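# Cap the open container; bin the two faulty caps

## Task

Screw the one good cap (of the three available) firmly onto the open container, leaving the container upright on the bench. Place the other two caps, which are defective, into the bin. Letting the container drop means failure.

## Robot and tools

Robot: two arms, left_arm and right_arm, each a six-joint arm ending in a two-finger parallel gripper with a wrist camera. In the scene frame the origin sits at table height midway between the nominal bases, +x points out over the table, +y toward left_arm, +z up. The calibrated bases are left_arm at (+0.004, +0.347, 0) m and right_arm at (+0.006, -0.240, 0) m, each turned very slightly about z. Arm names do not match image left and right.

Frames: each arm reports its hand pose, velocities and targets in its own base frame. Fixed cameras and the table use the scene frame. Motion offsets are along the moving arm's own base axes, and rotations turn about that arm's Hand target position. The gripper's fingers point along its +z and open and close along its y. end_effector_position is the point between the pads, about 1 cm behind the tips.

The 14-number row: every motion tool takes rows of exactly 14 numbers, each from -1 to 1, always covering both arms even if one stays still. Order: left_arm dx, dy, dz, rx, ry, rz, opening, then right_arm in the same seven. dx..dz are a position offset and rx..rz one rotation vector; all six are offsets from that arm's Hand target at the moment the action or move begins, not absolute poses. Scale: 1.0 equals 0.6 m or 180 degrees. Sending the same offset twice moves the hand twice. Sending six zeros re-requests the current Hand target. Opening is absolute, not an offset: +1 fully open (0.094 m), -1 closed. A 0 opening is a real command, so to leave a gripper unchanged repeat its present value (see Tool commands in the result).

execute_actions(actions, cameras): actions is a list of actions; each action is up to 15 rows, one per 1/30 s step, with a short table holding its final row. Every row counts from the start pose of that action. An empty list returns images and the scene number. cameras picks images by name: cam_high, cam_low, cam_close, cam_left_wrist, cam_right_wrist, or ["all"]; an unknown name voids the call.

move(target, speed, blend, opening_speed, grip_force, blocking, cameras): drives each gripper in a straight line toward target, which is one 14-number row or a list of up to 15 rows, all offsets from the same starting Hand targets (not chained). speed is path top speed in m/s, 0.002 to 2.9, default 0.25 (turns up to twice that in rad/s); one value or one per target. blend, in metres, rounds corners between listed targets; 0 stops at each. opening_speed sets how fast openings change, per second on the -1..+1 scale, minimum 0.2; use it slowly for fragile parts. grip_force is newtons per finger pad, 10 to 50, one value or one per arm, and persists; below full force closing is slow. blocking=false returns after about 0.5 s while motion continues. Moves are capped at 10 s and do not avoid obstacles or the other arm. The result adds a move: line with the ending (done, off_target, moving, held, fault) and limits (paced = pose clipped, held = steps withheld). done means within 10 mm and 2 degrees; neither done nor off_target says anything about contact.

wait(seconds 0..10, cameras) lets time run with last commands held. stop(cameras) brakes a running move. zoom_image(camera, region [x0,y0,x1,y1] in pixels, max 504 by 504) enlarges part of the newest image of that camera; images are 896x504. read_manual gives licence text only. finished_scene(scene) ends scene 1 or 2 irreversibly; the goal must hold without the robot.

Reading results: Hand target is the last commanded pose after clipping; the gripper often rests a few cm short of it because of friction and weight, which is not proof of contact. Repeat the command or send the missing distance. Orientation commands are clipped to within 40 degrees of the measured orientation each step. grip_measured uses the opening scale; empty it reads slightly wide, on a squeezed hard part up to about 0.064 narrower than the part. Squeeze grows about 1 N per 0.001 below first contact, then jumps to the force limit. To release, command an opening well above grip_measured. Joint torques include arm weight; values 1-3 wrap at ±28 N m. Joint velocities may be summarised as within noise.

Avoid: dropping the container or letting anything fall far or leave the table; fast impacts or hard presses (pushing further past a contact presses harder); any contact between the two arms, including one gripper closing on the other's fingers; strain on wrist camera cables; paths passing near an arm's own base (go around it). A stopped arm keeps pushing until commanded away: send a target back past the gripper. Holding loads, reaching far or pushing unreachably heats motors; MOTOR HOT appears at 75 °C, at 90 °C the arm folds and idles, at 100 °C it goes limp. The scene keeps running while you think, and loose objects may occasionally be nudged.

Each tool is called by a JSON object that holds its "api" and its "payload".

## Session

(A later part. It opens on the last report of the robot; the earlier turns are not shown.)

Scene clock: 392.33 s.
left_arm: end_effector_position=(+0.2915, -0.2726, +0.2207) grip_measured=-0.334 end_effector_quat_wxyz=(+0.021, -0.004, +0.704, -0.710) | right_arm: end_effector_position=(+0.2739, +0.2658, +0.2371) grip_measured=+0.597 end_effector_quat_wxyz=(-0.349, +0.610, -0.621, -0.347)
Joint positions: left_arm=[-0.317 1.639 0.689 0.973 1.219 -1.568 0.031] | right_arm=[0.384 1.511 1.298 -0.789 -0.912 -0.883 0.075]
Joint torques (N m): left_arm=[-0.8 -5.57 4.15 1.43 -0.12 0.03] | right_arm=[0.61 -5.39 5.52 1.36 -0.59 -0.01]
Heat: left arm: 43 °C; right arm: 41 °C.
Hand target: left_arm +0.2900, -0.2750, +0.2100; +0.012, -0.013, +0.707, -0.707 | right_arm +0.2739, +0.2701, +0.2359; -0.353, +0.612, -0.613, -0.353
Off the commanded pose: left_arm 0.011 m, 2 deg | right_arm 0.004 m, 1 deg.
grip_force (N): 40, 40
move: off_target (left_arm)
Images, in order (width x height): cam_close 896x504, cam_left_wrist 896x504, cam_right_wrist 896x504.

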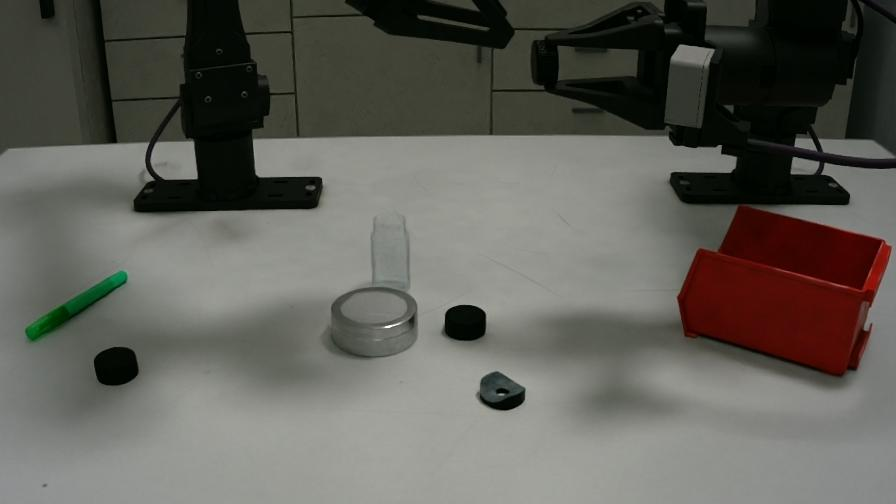

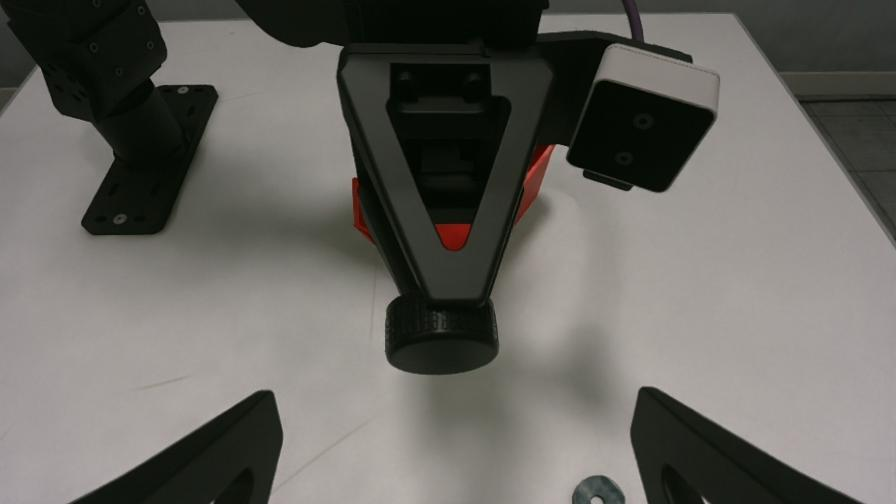

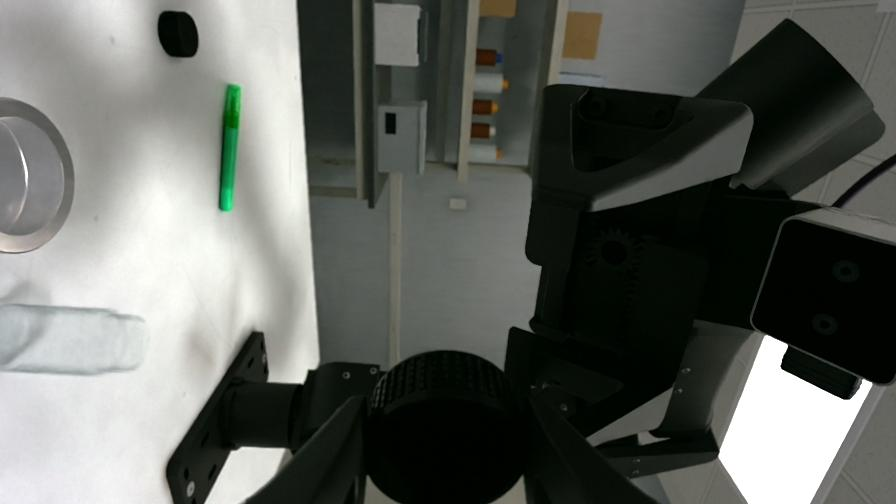

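{"api": "zoom_image", "payload": {"camera": "cam_left_wrist", "region": [360, 270, 530, 400]}}

Scaled by 2.965.

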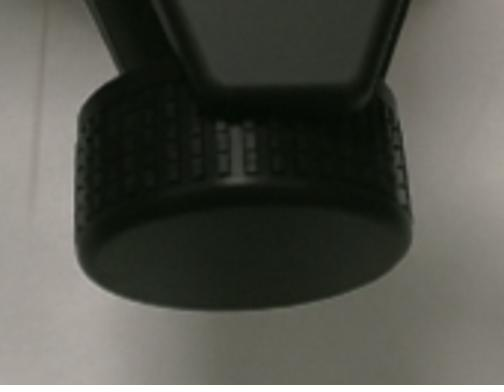

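{"api": "move", "payload": {"target": [0,0,0,0,0,0,-0.42,-0.0007,0.0557,-0.0398,0,0,0,0.6], "speed": 0.08, "cameras": ["cam_close","cam_left_wrist","cam_right_wrist"]}}

Scene clock: 395.10 s.
left_arm: end_effector_position=(+0.2915, -0.2726, +0.2207) grip_measured=-0.334 end_effector_quat_wxyz=(+0.021, -0.004, +0.704, -0.710) | right_arm: end_effector_position=(+0.2737, +0.2991, +0.2143) grip_measured=+0.597 end_effector_quat_wxyz=(-0.350, +0.610, -0.620, -0.348)
Joint positions: left_arm=[-0.317 1.639 0.689 0.973 1.219 -1.568 0.031] | right_arm=[0.484 1.544 1.221 -0.577 -0.856 -0.754 0.075]
Joint torques (N m): left_arm=[-0.84 -5.59 4.14 1.42 -0.12 0.02] | right_arm=[0.64 -5.7 5.67 1.54 -0.51 0.01]
Heat: left arm: 43 °C; right arm: 41 °C.
Hand target: left_arm +0.2900, -0.2750, +0.2100; +0.012, -0.013, +0.707, -0.707 | right_arm +0.2736, +0.3035, +0.2121; -0.353, +0.612, -0.613, -0.353
Off the commanded pose: left_arm 0.011 m, 2 deg | right_arm 0.005 m, 1 deg.
grip_force (N): 40, 40
move: off_target (left_arm)
Images, in order (width x height): cam_close 896x504, cam_left_wrist 896x504, cam_right_wrist 896x504.

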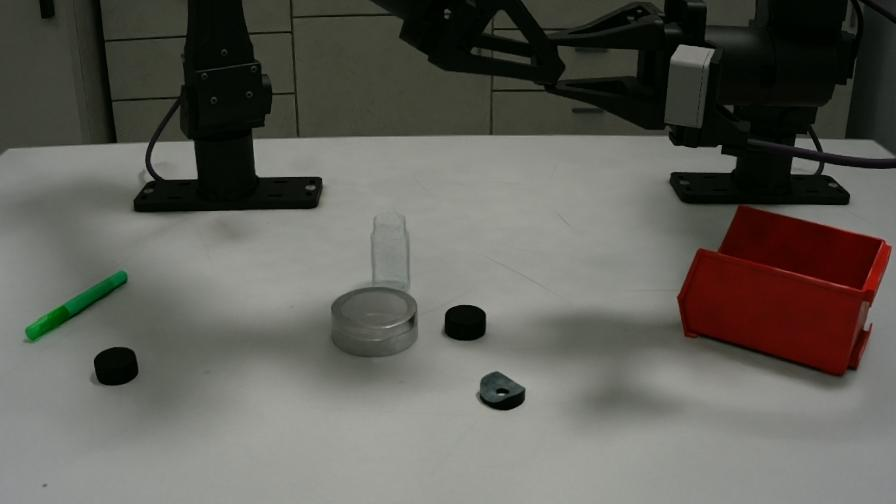

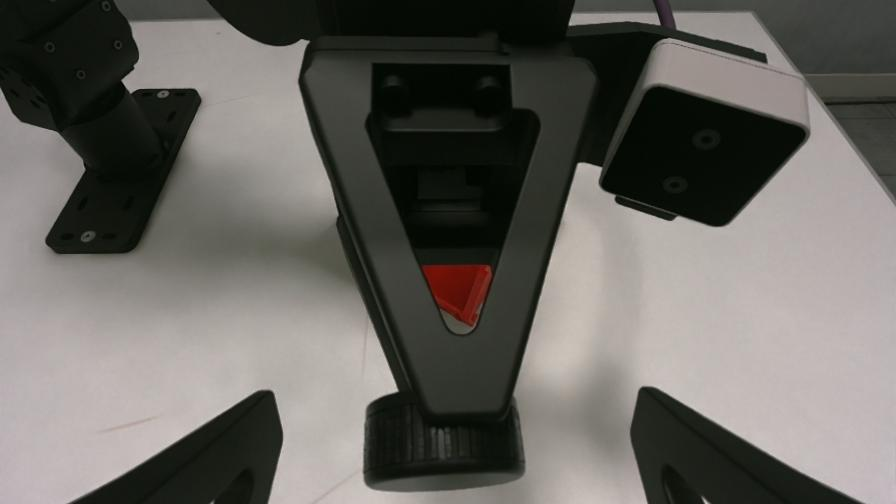

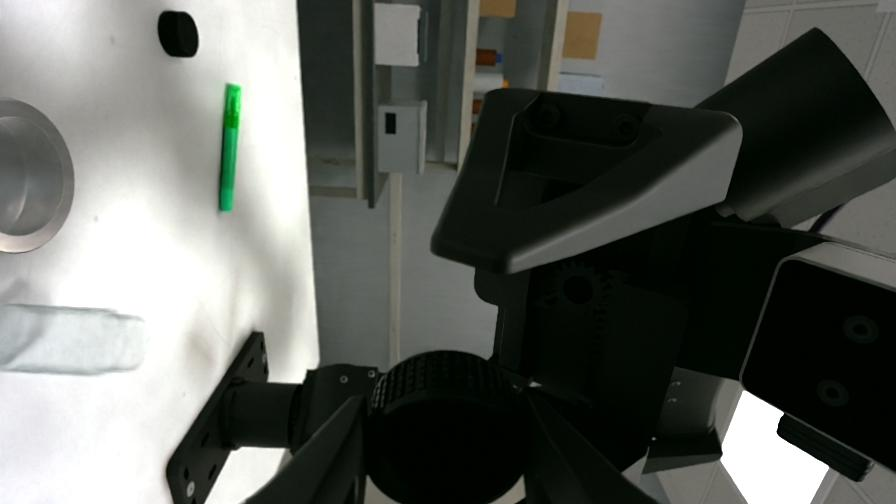

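{"api": "move", "payload": {"target": [0,0,0,0,0,0,-0.42,-0.0025,0,0,0,0,0,-0.44], "opening_speed": 0.8, "speed": 0.02, "cameras": ["cam_left_wrist","cam_right_wrist"]}}

Scene clock: 398.43 s.
left_arm: end_effector_position=(+0.2933, -0.2725, +0.2208) grip_measured=-0.334 end_effector_quat_wxyz=(+0.024, -0.008, +0.704, -0.710) | right_arm: end_effector_position=(+0.2735, +0.2987, +0.2123) grip_measured=-0.349 end_effector_quat_wxyz=(-0.348, +0.609, -0.622, -0.348)
Joint positions: left_arm=[-0.317 1.639 0.689 0.973 1.209 -1.57 0.031] | right_arm=[0.484 1.544 1.216 -0.574 -0.854 -0.751 0.031]
Joint torques (N m): left_arm=[-0.81 -5.56 4.18 1.43 -0.02 0.04] | right_arm=[0.85 -6.15 5.71 1.51 -0.51 0]
Heat: left arm: 43 °C; right arm: 41 °C.
Hand target: left_arm +0.2900, -0.2750, +0.2099; +0.012, -0.013, +0.707, -0.707 | right_arm +0.2720, +0.3035, +0.2121; -0.353, +0.613, -0.613, -0.353
Off the commanded pose: left_arm 0.012 m, 2 deg | right_arm 0.005 m, 1 deg.
grip_force (N): 40, 40
move: off_target (left_arm)
Images, in order (width x height): cam_left_wrist 896x504, cam_right_wrist 896x504.

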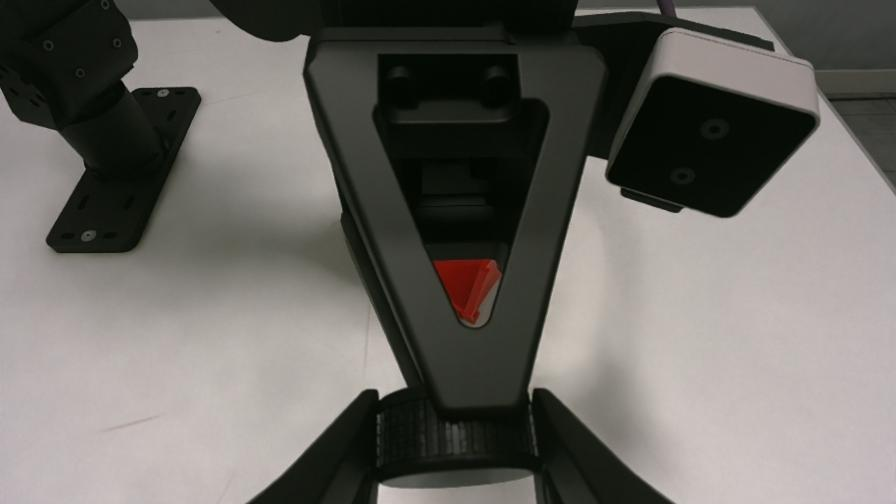

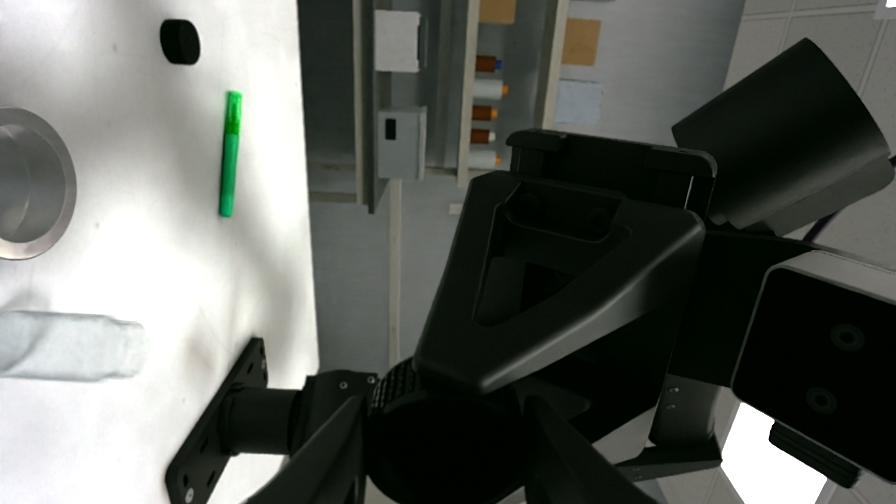

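{"api": "move", "payload": {"target": [[0.0055,0.0042,0.0182,0,0,0,-0.42,0,0,0,0,0,0,-0.44],[0.0055,0.0042,0.0182,0,0,0,0.2,0,0,0,0,0,0,-0.44]], "speed": 0.05, "opening_speed": 0.8, "cameras": ["cam_left_wrist"]}}

Scene clock: 401.50 s.
left_arm: end_effector_position=(+0.2922, -0.2726, +0.2176) grip_measured=+0.197 end_effector_quat_wxyz=(+0.013, -0.015, +0.707, -0.707) | right_arm: end_effector_position=(+0.2736, +0.2987, +0.2123) grip_measured=-0.351 end_effector_quat_wxyz=(-0.348, +0.608, -0.623, -0.348)
Joint positions: left_arm=[-0.317 1.639 0.689 0.949 1.215 -1.574 0.056] | right_arm=[0.484 1.544 1.216 -0.573 -0.854 -0.749 0.03]
Joint torques (N m): left_arm=[0.17 -7.38 6.32 1.2 0.04 0.04] | right_arm=[0.84 -6.16 5.68 1.51 -0.51 -0.01]
Heat: left arm: 43 °C; right arm: 41 °C.
Hand target: left_arm +0.2933, -0.2725, +0.2209; +0.012, -0.013, +0.707, -0.707 | right_arm +0.2721, +0.3035, +0.2122; -0.353, +0.612, -0.613, -0.353
Off the commanded pose: left_arm 0.003 m, 0 deg | right_arm 0.005 m, 2 deg.
grip_force (N): 40, 40
move: done
Images, in order (width x height): cam_left_wrist 896x504.

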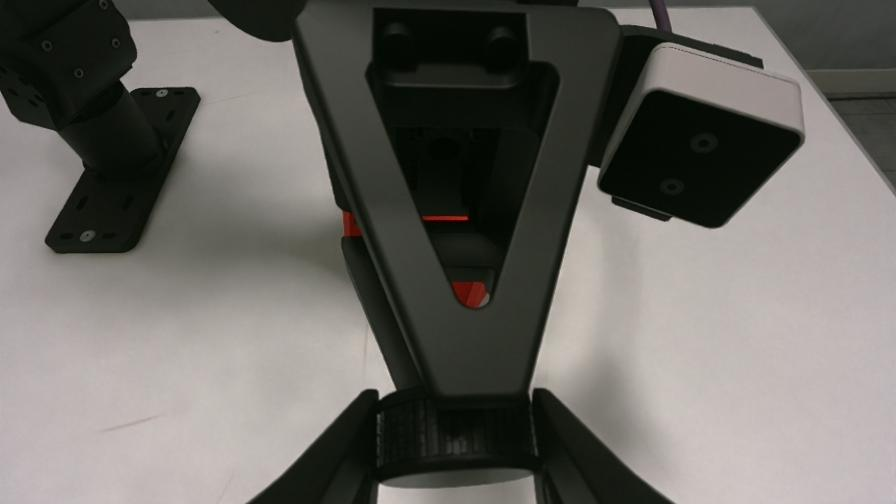

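{"api": "move", "payload": {"target": [-0.0066,0.1667,0,0,0,0,0.2,0,0,0,0,0,0,-0.44], "speed": 0.15, "cameras": ["cam_left_wrist"]}}

Scene clock: 403.30 s.
left_arm: end_effector_position=(+0.2947, -0.1737, +0.2197) grip_measured=+0.197 end_effector_quat_wxyz=(+0.012, -0.015, +0.707, -0.707) | right_arm: end_effector_position=(+0.2736, +0.2987, +0.2123) grip_measured=-0.351 end_effector_quat_wxyz=(-0.348, +0.608, -0.623, -0.348)
Joint positions: left_arm=[0.019 1.59 0.646 0.949 1.551 -1.58 0.056] | right_arm=[0.484 1.544 1.216 -0.573 -0.854 -0.749 0.03]
Joint torques (N m): left_arm=[0.38 -8.02 4 1.11 0.05 0.03] | right_arm=[0.84 -6.19 5.71 1.5 -0.5 0]
Heat: left arm: 43 °C; right arm: 41 °C.
Hand target: left_arm +0.2893, -0.1725, +0.2209; +0.012, -0.013, +0.707, -0.707 | right_arm +0.2721, +0.3035, +0.2122; -0.353, +0.612, -0.613, -0.353
Off the commanded pose: left_arm 0.006 m, 0 deg | right_arm 0.005 m, 2 deg.
grip_force (N): 40, 40
move: done
Images, in order (width x height): cam_left_wrist 896x504.

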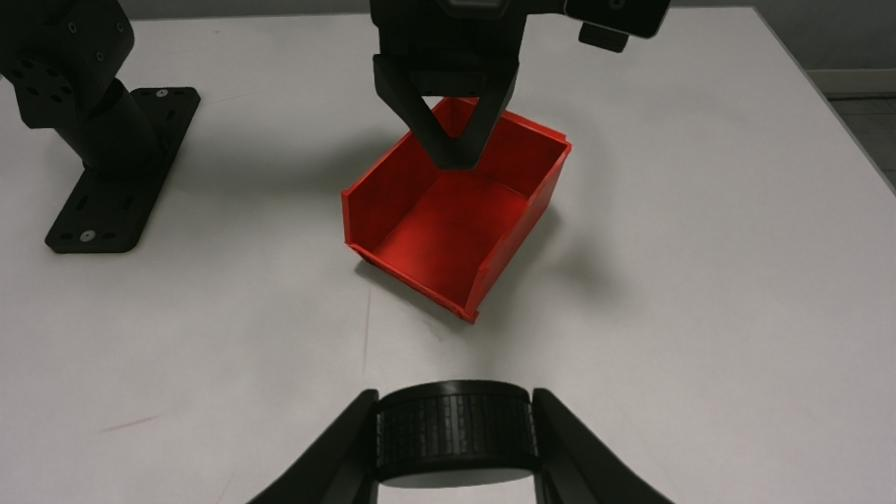

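{"api": "move", "payload": {"target": [[-0.1655,-0.1458,-0.1348,0.2137,-0.458,0.1306,0.2,-0.0368,-0.3392,0.0463,0,0,-0.1667,-0.44],[-0.1905,-0.2708,-0.2682,0.2137,-0.458,0.1306,0.2,-0.0368,-0.3392,0.0463,0,0,-0.1667,-0.44]], "speed": [0.4,0.2], "blend": [0.02,0], "cameras": ["cam_close","cam_left_wrist","cam_right_wrist"]}}

Scene clock: 417.20 s.
left_arm: end_effector_position=(+0.1731, -0.3278, +0.0402) grip_measured=+0.197 end_effector_quat_wxyz=(+0.554, +0.344, +0.716, -0.246) | right_arm: end_effector_position=(+0.2516, +0.0974, +0.2262) grip_measured=-0.351 end_effector_quat_wxyz=(+0.413, -0.427, +0.766, +0.247)
Joint positions: left_arm=[-1.276 1.988 0.217 1.481 -0.395 -0.084 0.056] | right_arm=[-0.199 1.088 0.98 -0.998 -0.927 -0.98 0.03]
Joint torques (N m): left_arm=[-0.77 -5 2.55 2.84 -0.31 0.07] | right_arm=[-0.73 -3.52 7.54 0.96 -0.86 -0.12]
Heat: left arm: 43 °C; right arm: 41 °C.
Hand target: left_arm +0.1750, -0.3350, +0.0599; +0.595, +0.319, +0.684, -0.276 | right_arm +0.2500, +0.1000, +0.2398; +0.432, -0.433, +0.750, +0.250
Off the commanded pose: left_arm 0.021 m, 7 deg | right_arm 0.014 m, 3 deg.
joint sent to its limit (left arm) — joint 4 (wrist pitch), upper limit. The joint targets still meet the commanded pose.
grip_force (N): 40, 40
move: off_target (left_arm, right_arm)
Images, in order (width x height): cam_close 896x504, cam_left_wrist 896x504, cam_right_wrist 896x504.

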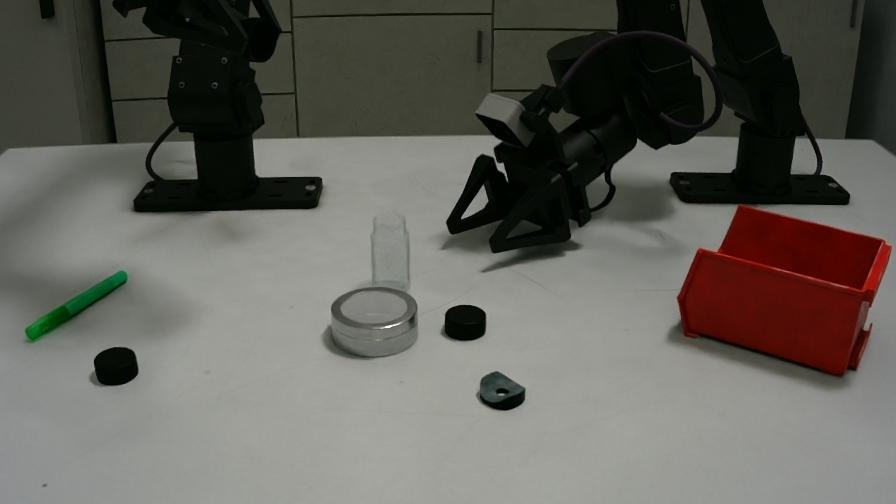

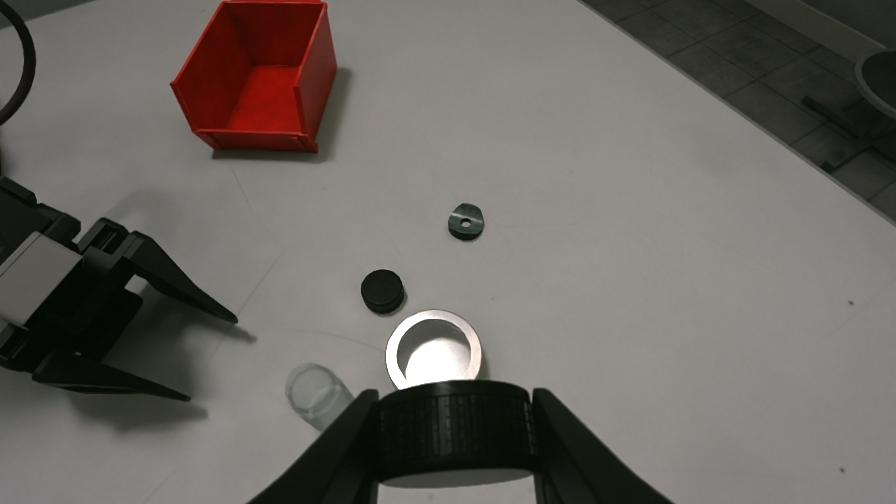

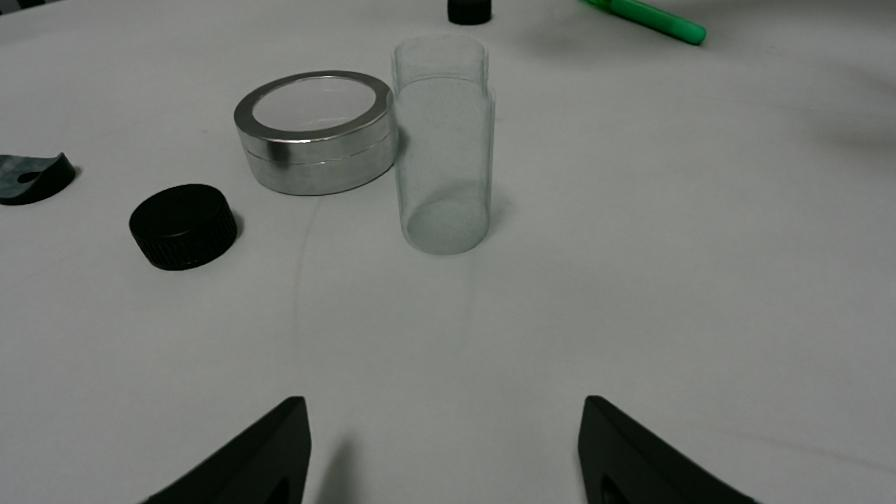

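{"api": "move", "payload": {"target": [0.06,-0.0667,-0.01,0,0,0,0.2,0,0,0,0,0,0,-0.44], "speed": 0.12, "cameras": ["cam_right_wrist"]}}

Scene clock: 419.63 s.
left_arm: end_effector_position=(+0.2067, -0.3722, +0.0425) grip_measured=+0.197 end_effector_quat_wxyz=(+0.574, +0.333, +0.700, -0.263) | right_arm: end_effector_position=(+0.2516, +0.0974, +0.2262) grip_measured=-0.351 end_effector_quat_wxyz=(+0.413, -0.427, +0.766, +0.247)
Joint positions: left_arm=[-1.199 2.115 0.419 1.481 -0.318 -0.054 0.056] | right_arm=[-0.199 1.088 0.98 -0.998 -0.927 -0.98 0.03]
Joint torques (N m): left_arm=[0.57 -6.15 2.89 2.64 -0.1 0.08] | right_arm=[-0.69 -3.54 7.53 0.97 -0.86 -0.14]
Heat: left arm: 45 °C; right arm: 40 °C.
Hand target: left_arm +0.2110, -0.3750, +0.0540; +0.595, +0.319, +0.684, -0.276 | right_arm +0.2500, +0.1000, +0.2398; +0.432, -0.433, +0.750, +0.250
Off the commanded pose: left_arm 0.012 m, 4 deg | right_arm 0.014 m, 3 deg.
grip_force (N): 40, 40
move: off_target (left_arm, right_arm)
Images, in order (width x height): cam_right_wrist 896x504.

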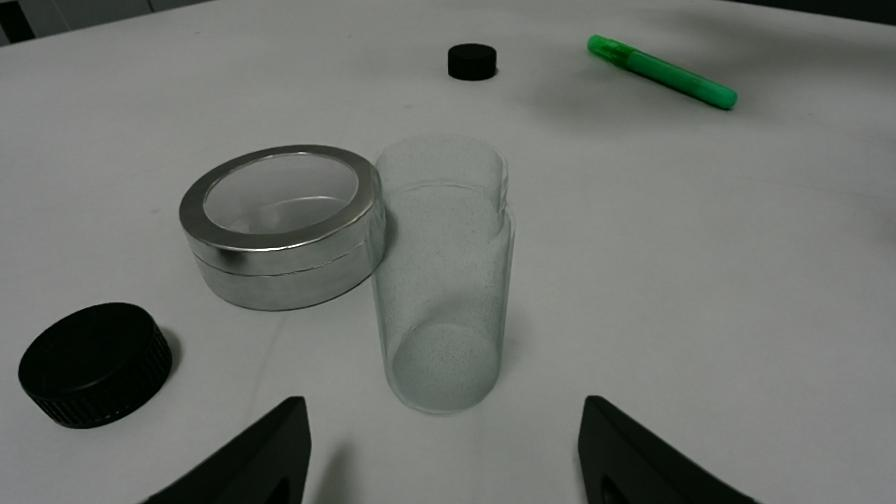

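{"api": "move", "payload": {"target": [0.045,-0.05,-0.002,0,0,0,0.2,0,0,0,0,0,0,-0.44], "speed": 0.1, "cameras": ["cam_close","cam_right_wrist"]}}

Scene clock: 421.07 s.
left_arm: end_effector_position=(+0.2348, -0.4053, +0.0614) grip_measured=+0.197 end_effector_quat_wxyz=(+0.597, +0.315, +0.681, -0.285) | right_arm: end_effector_position=(+0.2516, +0.0974, +0.2262) grip_measured=-0.351 end_effector_quat_wxyz=(+0.413, -0.427, +0.766, +0.247)
Joint positions: left_arm=[-1.151 2.156 0.577 1.45 -0.271 -0.047 0.056] | right_arm=[-0.199 1.088 0.98 -0.998 -0.927 -0.98 0.03]
Joint torques (N m): left_arm=[0.57 -6.97 3.66 1.86 -0.08 0.11] | right_arm=[-0.69 -3.52 7.53 0.95 -0.85 -0.13]
Heat: left arm: 45 °C; right arm: 40 °C.
Hand target: left_arm +0.2381, -0.4049, +0.0526; +0.595, +0.319, +0.684, -0.276 | right_arm +0.2500, +0.1000, +0.2398; +0.432, -0.433, +0.750, +0.250
Off the commanded pose: left_arm 0.009 m, 1 deg | right_arm 0.014 m, 3 deg.
grip_force (N): 40, 40
move: off_target (right_arm)
Images, in order (width x height): cam_close 896x504, cam_right_wrist 896x504.

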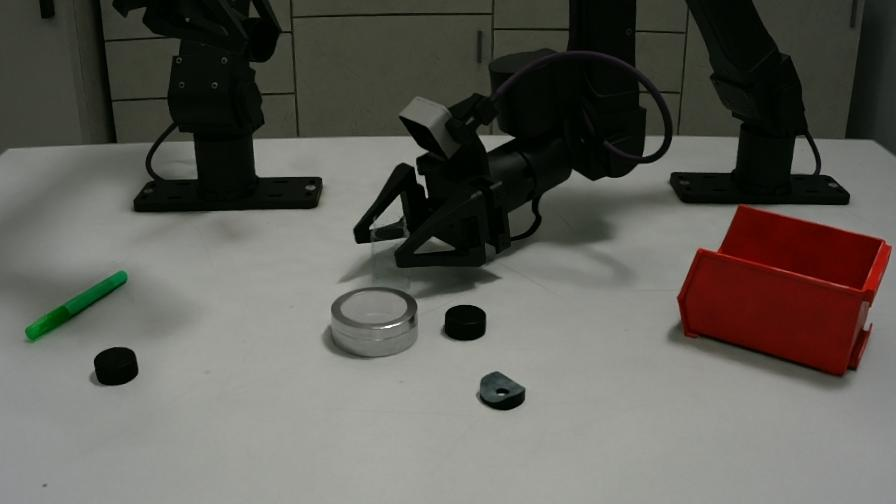

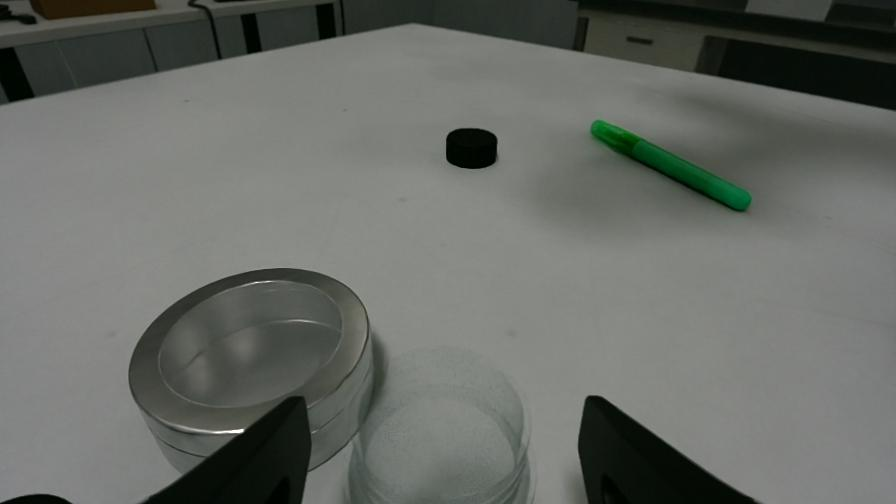

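{"api": "move", "payload": {"target": [-0.0067,0.0095,-0.0367,0,0,0,0.2,0,0,0,0,0,0,-0.44], "speed": 0.08, "cameras": ["cam_close","cam_right_wrist"]}}

Scene clock: 422.37 s.
left_arm: end_effector_position=(+0.2333, -0.4020, +0.0381) grip_measured=+0.197 end_effector_quat_wxyz=(+0.587, +0.323, +0.690, -0.275) | right_arm: end_effector_position=(+0.2516, +0.0974, +0.2262) grip_measured=-0.351 end_effector_quat_wxyz=(+0.413, -0.427, +0.766, +0.247)
Joint positions: left_arm=[-1.151 2.227 0.577 1.484 -0.27 -0.045 0.056] | right_arm=[-0.199 1.088 0.98 -0.998 -0.927 -0.98 0.03]
Joint torques (N m): left_arm=[0.18 -4.79 2.44 2.63 -0.14 0.07] | right_arm=[-0.73 -3.49 7.49 0.97 -0.86 -0.12]
Heat: left arm: 45 °C; right arm: 40 °C.
Hand target: left_arm +0.2340, -0.3992, +0.0306; +0.595, +0.319, +0.684, -0.276 | right_arm +0.2500, +0.1000, +0.2398; +0.432, -0.433, +0.750, +0.250
Off the commanded pose: left_arm 0.008 m, 1 deg | right_arm 0.014 m, 3 deg.
grip_force (N): 40, 40
move: off_target (right_arm)
Images, in order (width x height): cam_close 896x504, cam_right_wrist 896x504.

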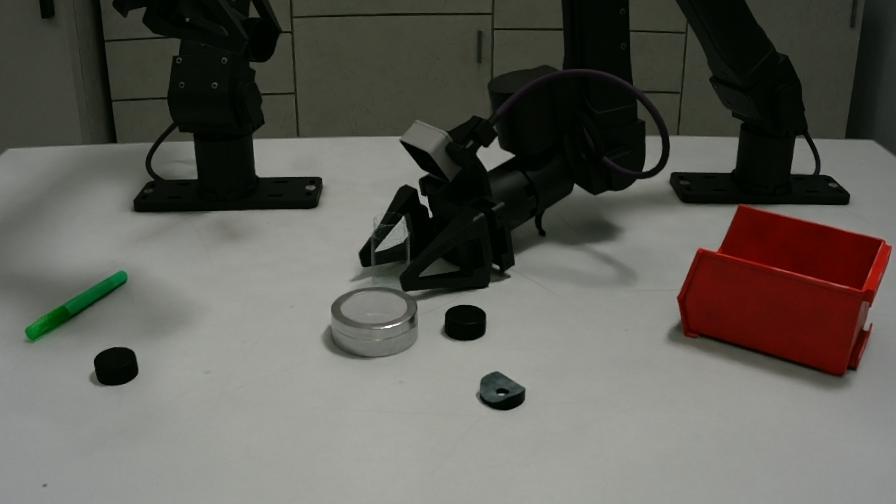

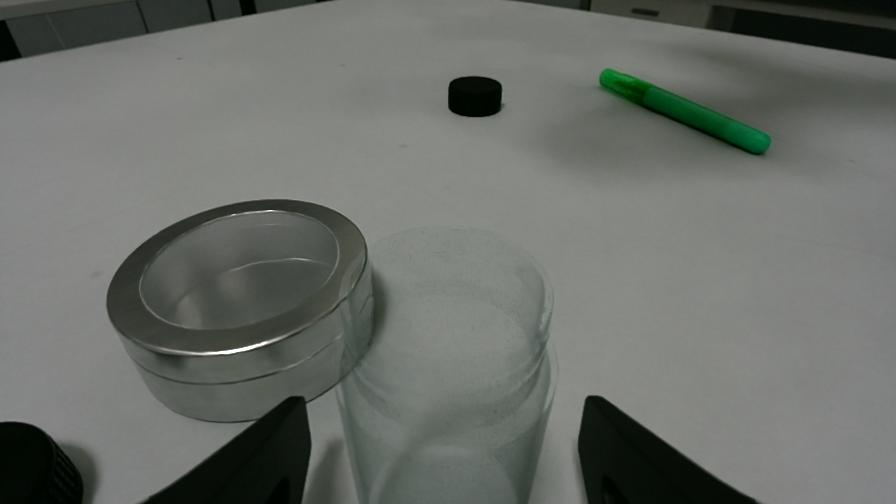

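{"api": "move", "payload": {"target": [0,0,0,0,0,0,-0.42,0,0,0,0,0,0,-0.44], "opening_speed": 0.6, "cameras": ["cam_close","cam_right_wrist"]}}

Scene clock: 424.03 s.
left_arm: end_effector_position=(+0.2342, -0.4036, +0.0386) grip_measured=-0.314 end_effector_quat_wxyz=(+0.588, +0.322, +0.689, -0.276) | right_arm: end_effector_position=(+0.2516, +0.0974, +0.2262) grip_measured=-0.351 end_effector_quat_wxyz=(+0.413, -0.427, +0.766, +0.247)
Joint positions: left_arm=[-1.151 2.231 0.584 1.484 -0.272 -0.045 0.032] | right_arm=[-0.199 1.088 0.98 -0.998 -0.927 -0.98 0.03]
Joint torques (N m): left_arm=[0.14 -5.15 1.98 2.62 -0.13 0.07] | right_arm=[-0.68 -3.48 7.49 0.97 -0.86 -0.12]
Heat: left arm: 46 °C; right arm: 40 °C.
Hand target: left_arm +0.2341, -0.3993, +0.0307; +0.595, +0.319, +0.684, -0.276 | right_arm +0.2500, +0.1000, +0.2398; +0.432, -0.433, +0.750, +0.250
Off the commanded pose: left_arm 0.009 m, 1 deg | right_arm 0.014 m, 3 deg.
grip_force (N): 40, 40
move: off_target (right_arm)
Images, in order (width x height): cam_close 896x504, cam_right_wrist 896x504.

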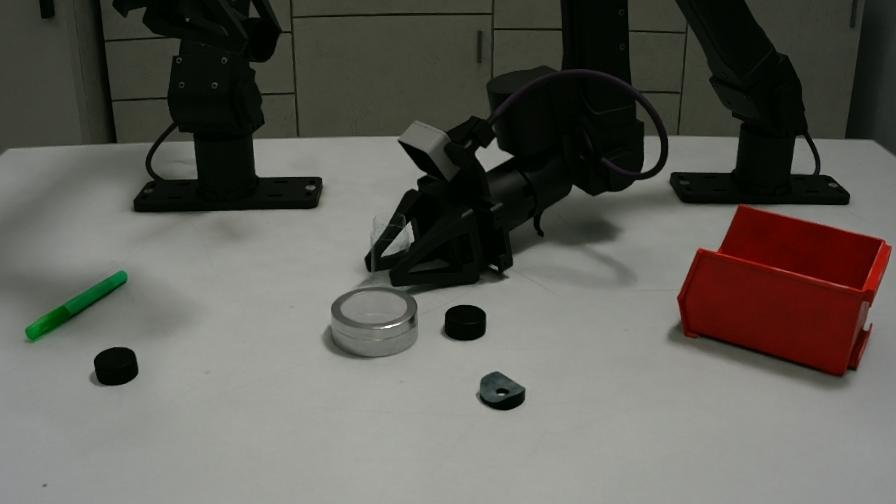

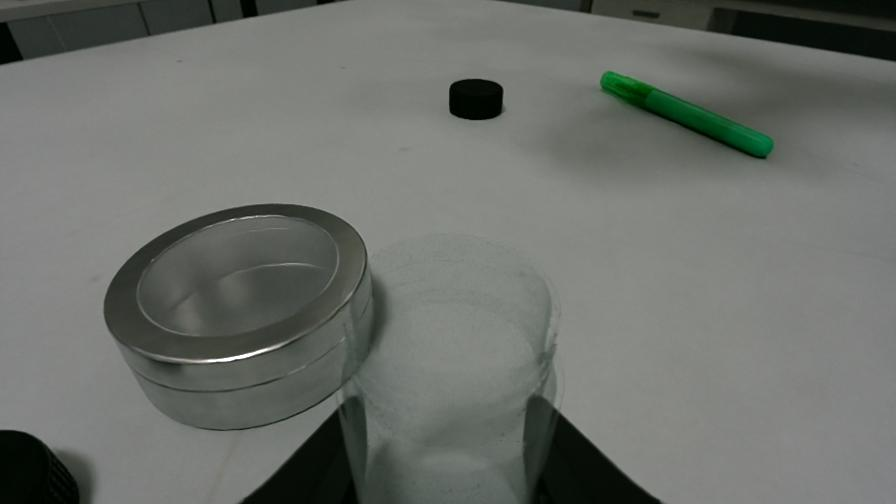

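{"api": "zoom_image", "payload": {"camera": "cam_close", "region": [340, 190, 460, 300]}}

Scaled by 4.200.

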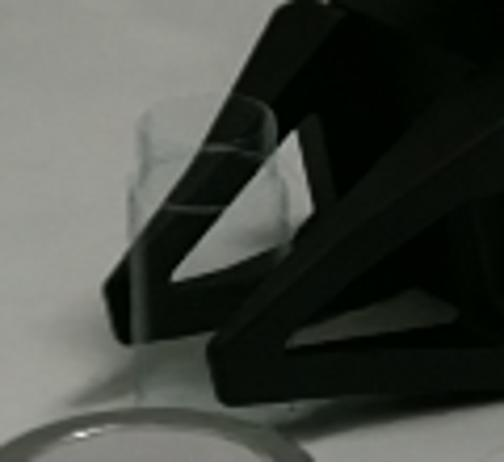

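{"api": "move", "payload": {"target": [0,0,0,0,0,0,-0.42,-0.0417,0.1083,-0.1997,-0.1851,0.5072,-0.3414,-0.44], "speed": 0.4, "cameras": ["cam_close","cam_left_wrist","cam_right_wrist"]}}

Scene clock: 429.60 s.
left_arm: end_effector_position=(+0.2342, -0.4036, +0.0386) grip_measured=-0.315 end_effector_quat_wxyz=(+0.588, +0.322, +0.689, -0.276) | right_arm: end_effector_position=(+0.2230, +0.1608, +0.1160) grip_measured=-0.351 end_effector_quat_wxyz=(-0.235, +0.171, +0.955, +0.058)
Joint positions: left_arm=[-1.151 2.231 0.584 1.484 -0.272 -0.045 0.032] | right_arm=[0.395 1.877 1.521 -1.564 -0.349 0.686 0.03]
Joint torques (N m): left_arm=[0.14 -5.14 1.98 2.63 -0.13 0.06] | right_arm=[0.36 -7.13 7.57 -0.36 -0.34 0.09]
Heat: left arm: 48 °C; right arm: 40 °C.
Hand target: left_arm +0.2341, -0.3993, +0.0307; +0.595, +0.319, +0.684, -0.276 | right_arm +0.2250, +0.1649, +0.1201; -0.263, +0.167, +0.949, +0.046
Off the commanded pose: left_arm 0.009 m, 1 deg | right_arm 0.006 m, 4 deg.
joint sent to its limit (right arm) — joint 4 (wrist pitch), lower limit. The joint targets are off in orientation, not in position.
grip_force (N): 40, 40
move: off_target (right_arm)
Images, in order (width x height): cam_close 896x504, cam_left_wrist 896x504, cam_right_wrist 896x504.

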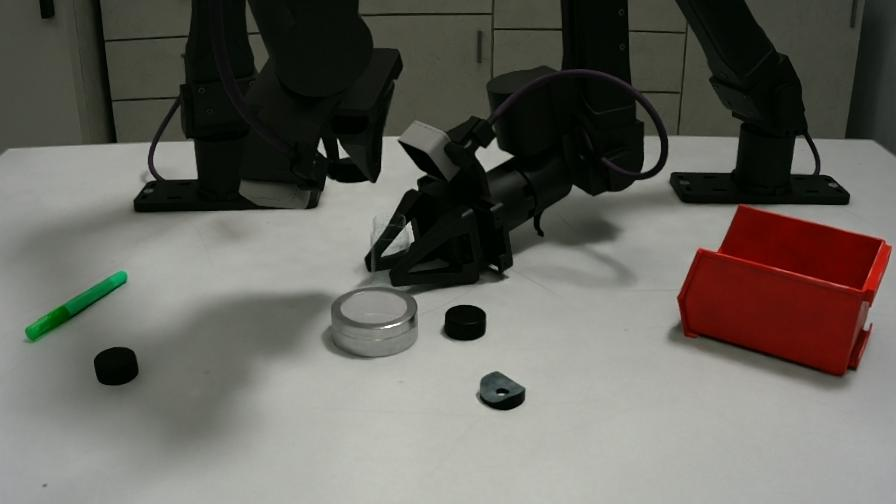

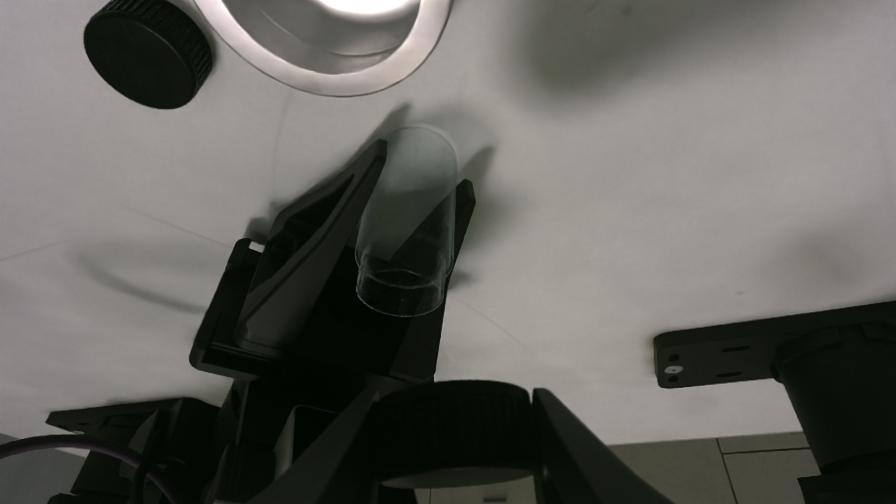

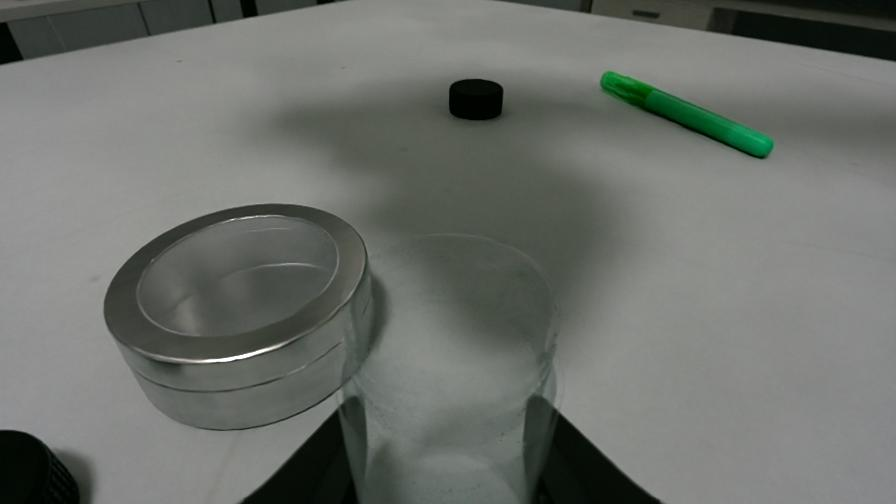

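{"api": "move", "payload": {"target": [0,0,0,0,0,0,-0.42,-0.0242,0.0368,-0.0518,0,0,0,-0.44], "speed": 0.1, "cameras": ["cam_close","cam_left_wrist","cam_right_wrist"]}}

Scene clock: 432.00 s.
left_arm: end_effector_position=(+0.2342, -0.4036, +0.0386) grip_measured=-0.315 end_effector_quat_wxyz=(+0.588, +0.322, +0.689, -0.276) | right_arm: end_effector_position=(+0.2111, +0.1836, +0.0934) grip_measured=-0.351 end_effector_quat_wxyz=(-0.257, +0.164, +0.951, +0.044)
Joint positions: left_arm=[-1.151 2.231 0.584 1.484 -0.272 -0.045 0.032] | right_arm=[0.474 1.933 1.488 -1.507 -0.375 0.743 0.03]
Joint torques (N m): left_arm=[0.16 -5.15 1.96 2.62 -0.13 0.07] | right_arm=[0.44 -7.62 4.49 -0.11 -0.35 0.09]
Heat: left arm: 48 °C; right arm: 40 °C.
Hand target: left_arm +0.2341, -0.3993, +0.0307; +0.595, +0.319, +0.684, -0.276 | right_arm +0.2105, +0.1871, +0.0890; -0.263, +0.167, +0.949, +0.046
Off the commanded pose: left_arm 0.009 m, 1 deg | right_arm 0.006 m, 1 deg.
grip_force (N): 40, 40
move: done
Images, in order (width x height): cam_close 896x504, cam_left_wrist 896x504, cam_right_wrist 896x504.

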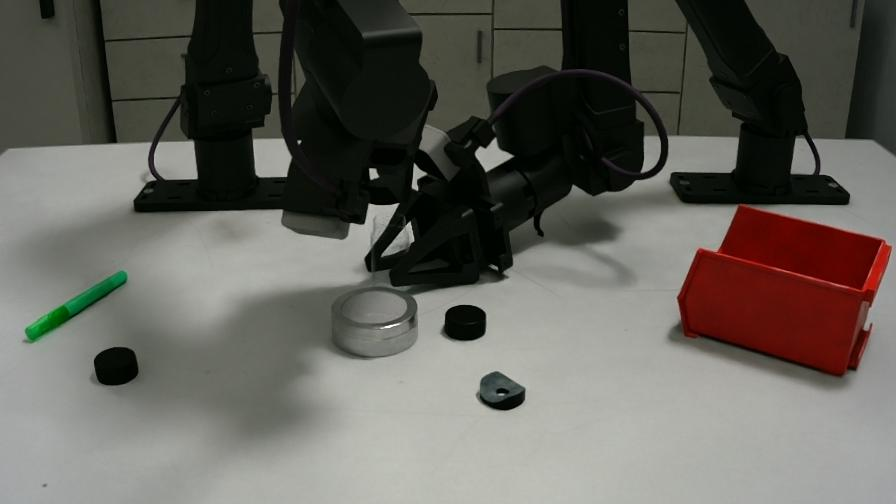

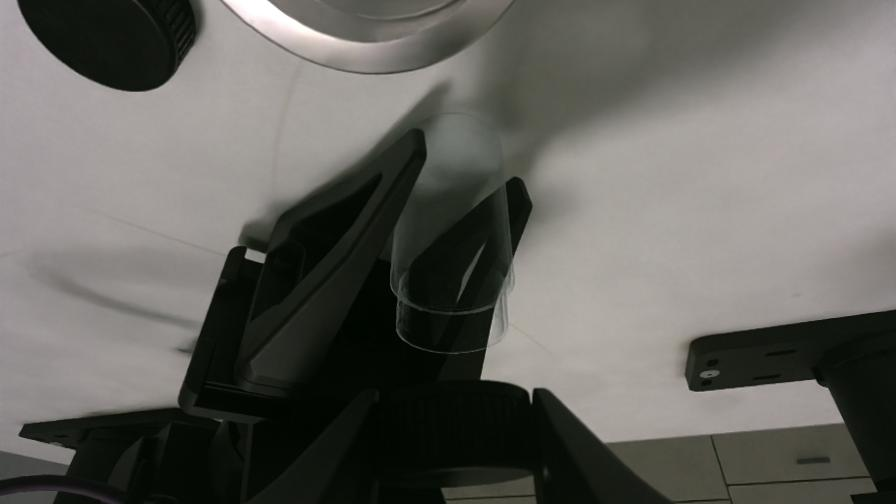

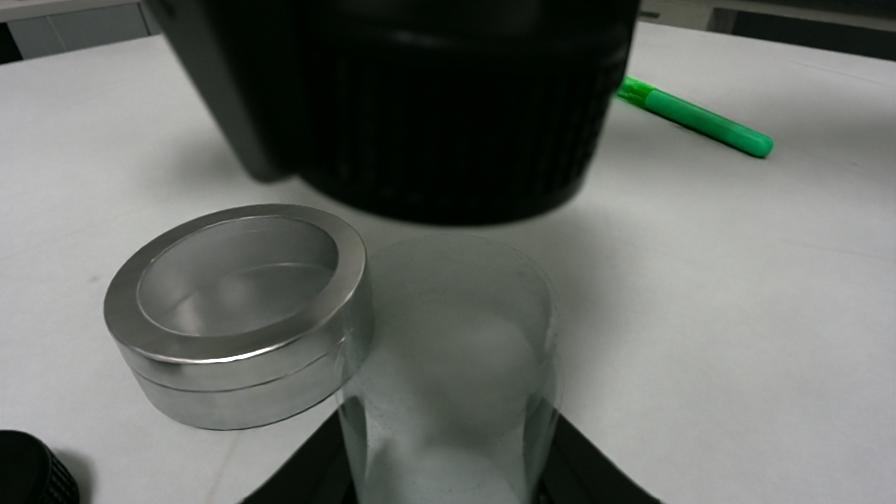

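{"api": "zoom_image", "payload": {"camera": "cam_left_wrist", "region": [360, 230, 560, 400]}}

{"api": "zoom_image", "payload": {"camera": "cam_right_wrist", "region": [250, 80, 650, 320]}}

Scaled by 2.520.

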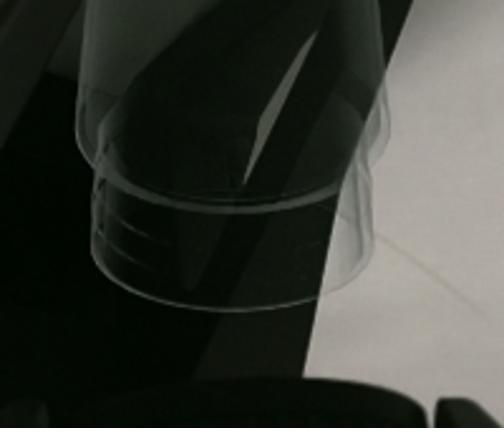

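Scaled by 1.260.

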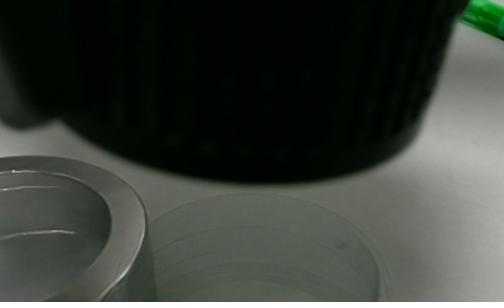

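{"api": "move", "payload": {"target": [0,0,0,0,0,0,-0.42,-0.0095,0.0025,-0.0233,0,0,0,-0.44], "speed": 0.06, "cameras": ["cam_left_wrist","cam_right_wrist"]}}

Scene clock: 435.97 s.
left_arm: end_effector_position=(+0.2342, -0.4036, +0.0386) grip_measured=-0.315 end_effector_quat_wxyz=(+0.588, +0.322, +0.689, -0.276) | right_arm: end_effector_position=(+0.2065, +0.1847, +0.0788) grip_measured=-0.351 end_effector_quat_wxyz=(-0.259, +0.167, +0.951, +0.044)
Joint positions: left_arm=[-1.151 2.231 0.584 1.484 -0.272 -0.045 0.032] | right_arm=[0.482 1.933 1.428 -1.445 -0.38 0.755 0.03]
Joint torques (N m): left_arm=[0.16 -5.14 1.98 2.63 -0.13 0.07] | right_arm=[0.7 -7.86 4.33 -0.1 -0.34 0.09]
Heat: left arm: 49 °C; right arm: 40 °C.
Hand target: left_arm +0.2341, -0.3993, +0.0307; +0.595, +0.319, +0.684, -0.276 | right_arm +0.2048, +0.1886, +0.0751; -0.263, +0.167, +0.949, +0.046
Off the commanded pose: left_arm 0.009 m, 1 deg | right_arm 0.006 m, 1 deg.
grip_force (N): 40, 40
move: done
Images, in order (width x height): cam_left_wrist 896x504, cam_right_wrist 896x504.

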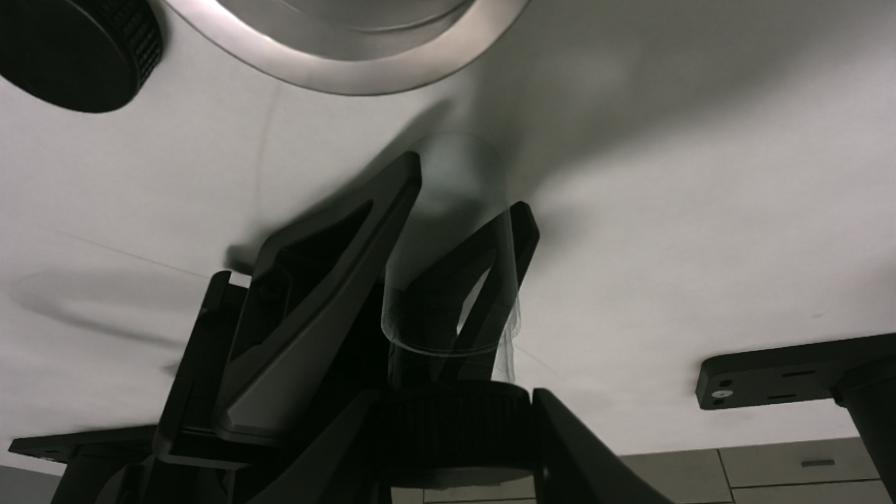

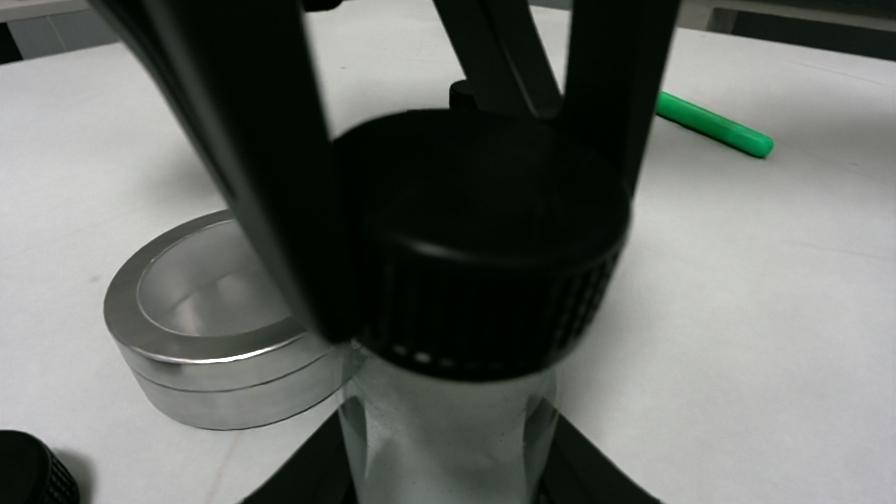

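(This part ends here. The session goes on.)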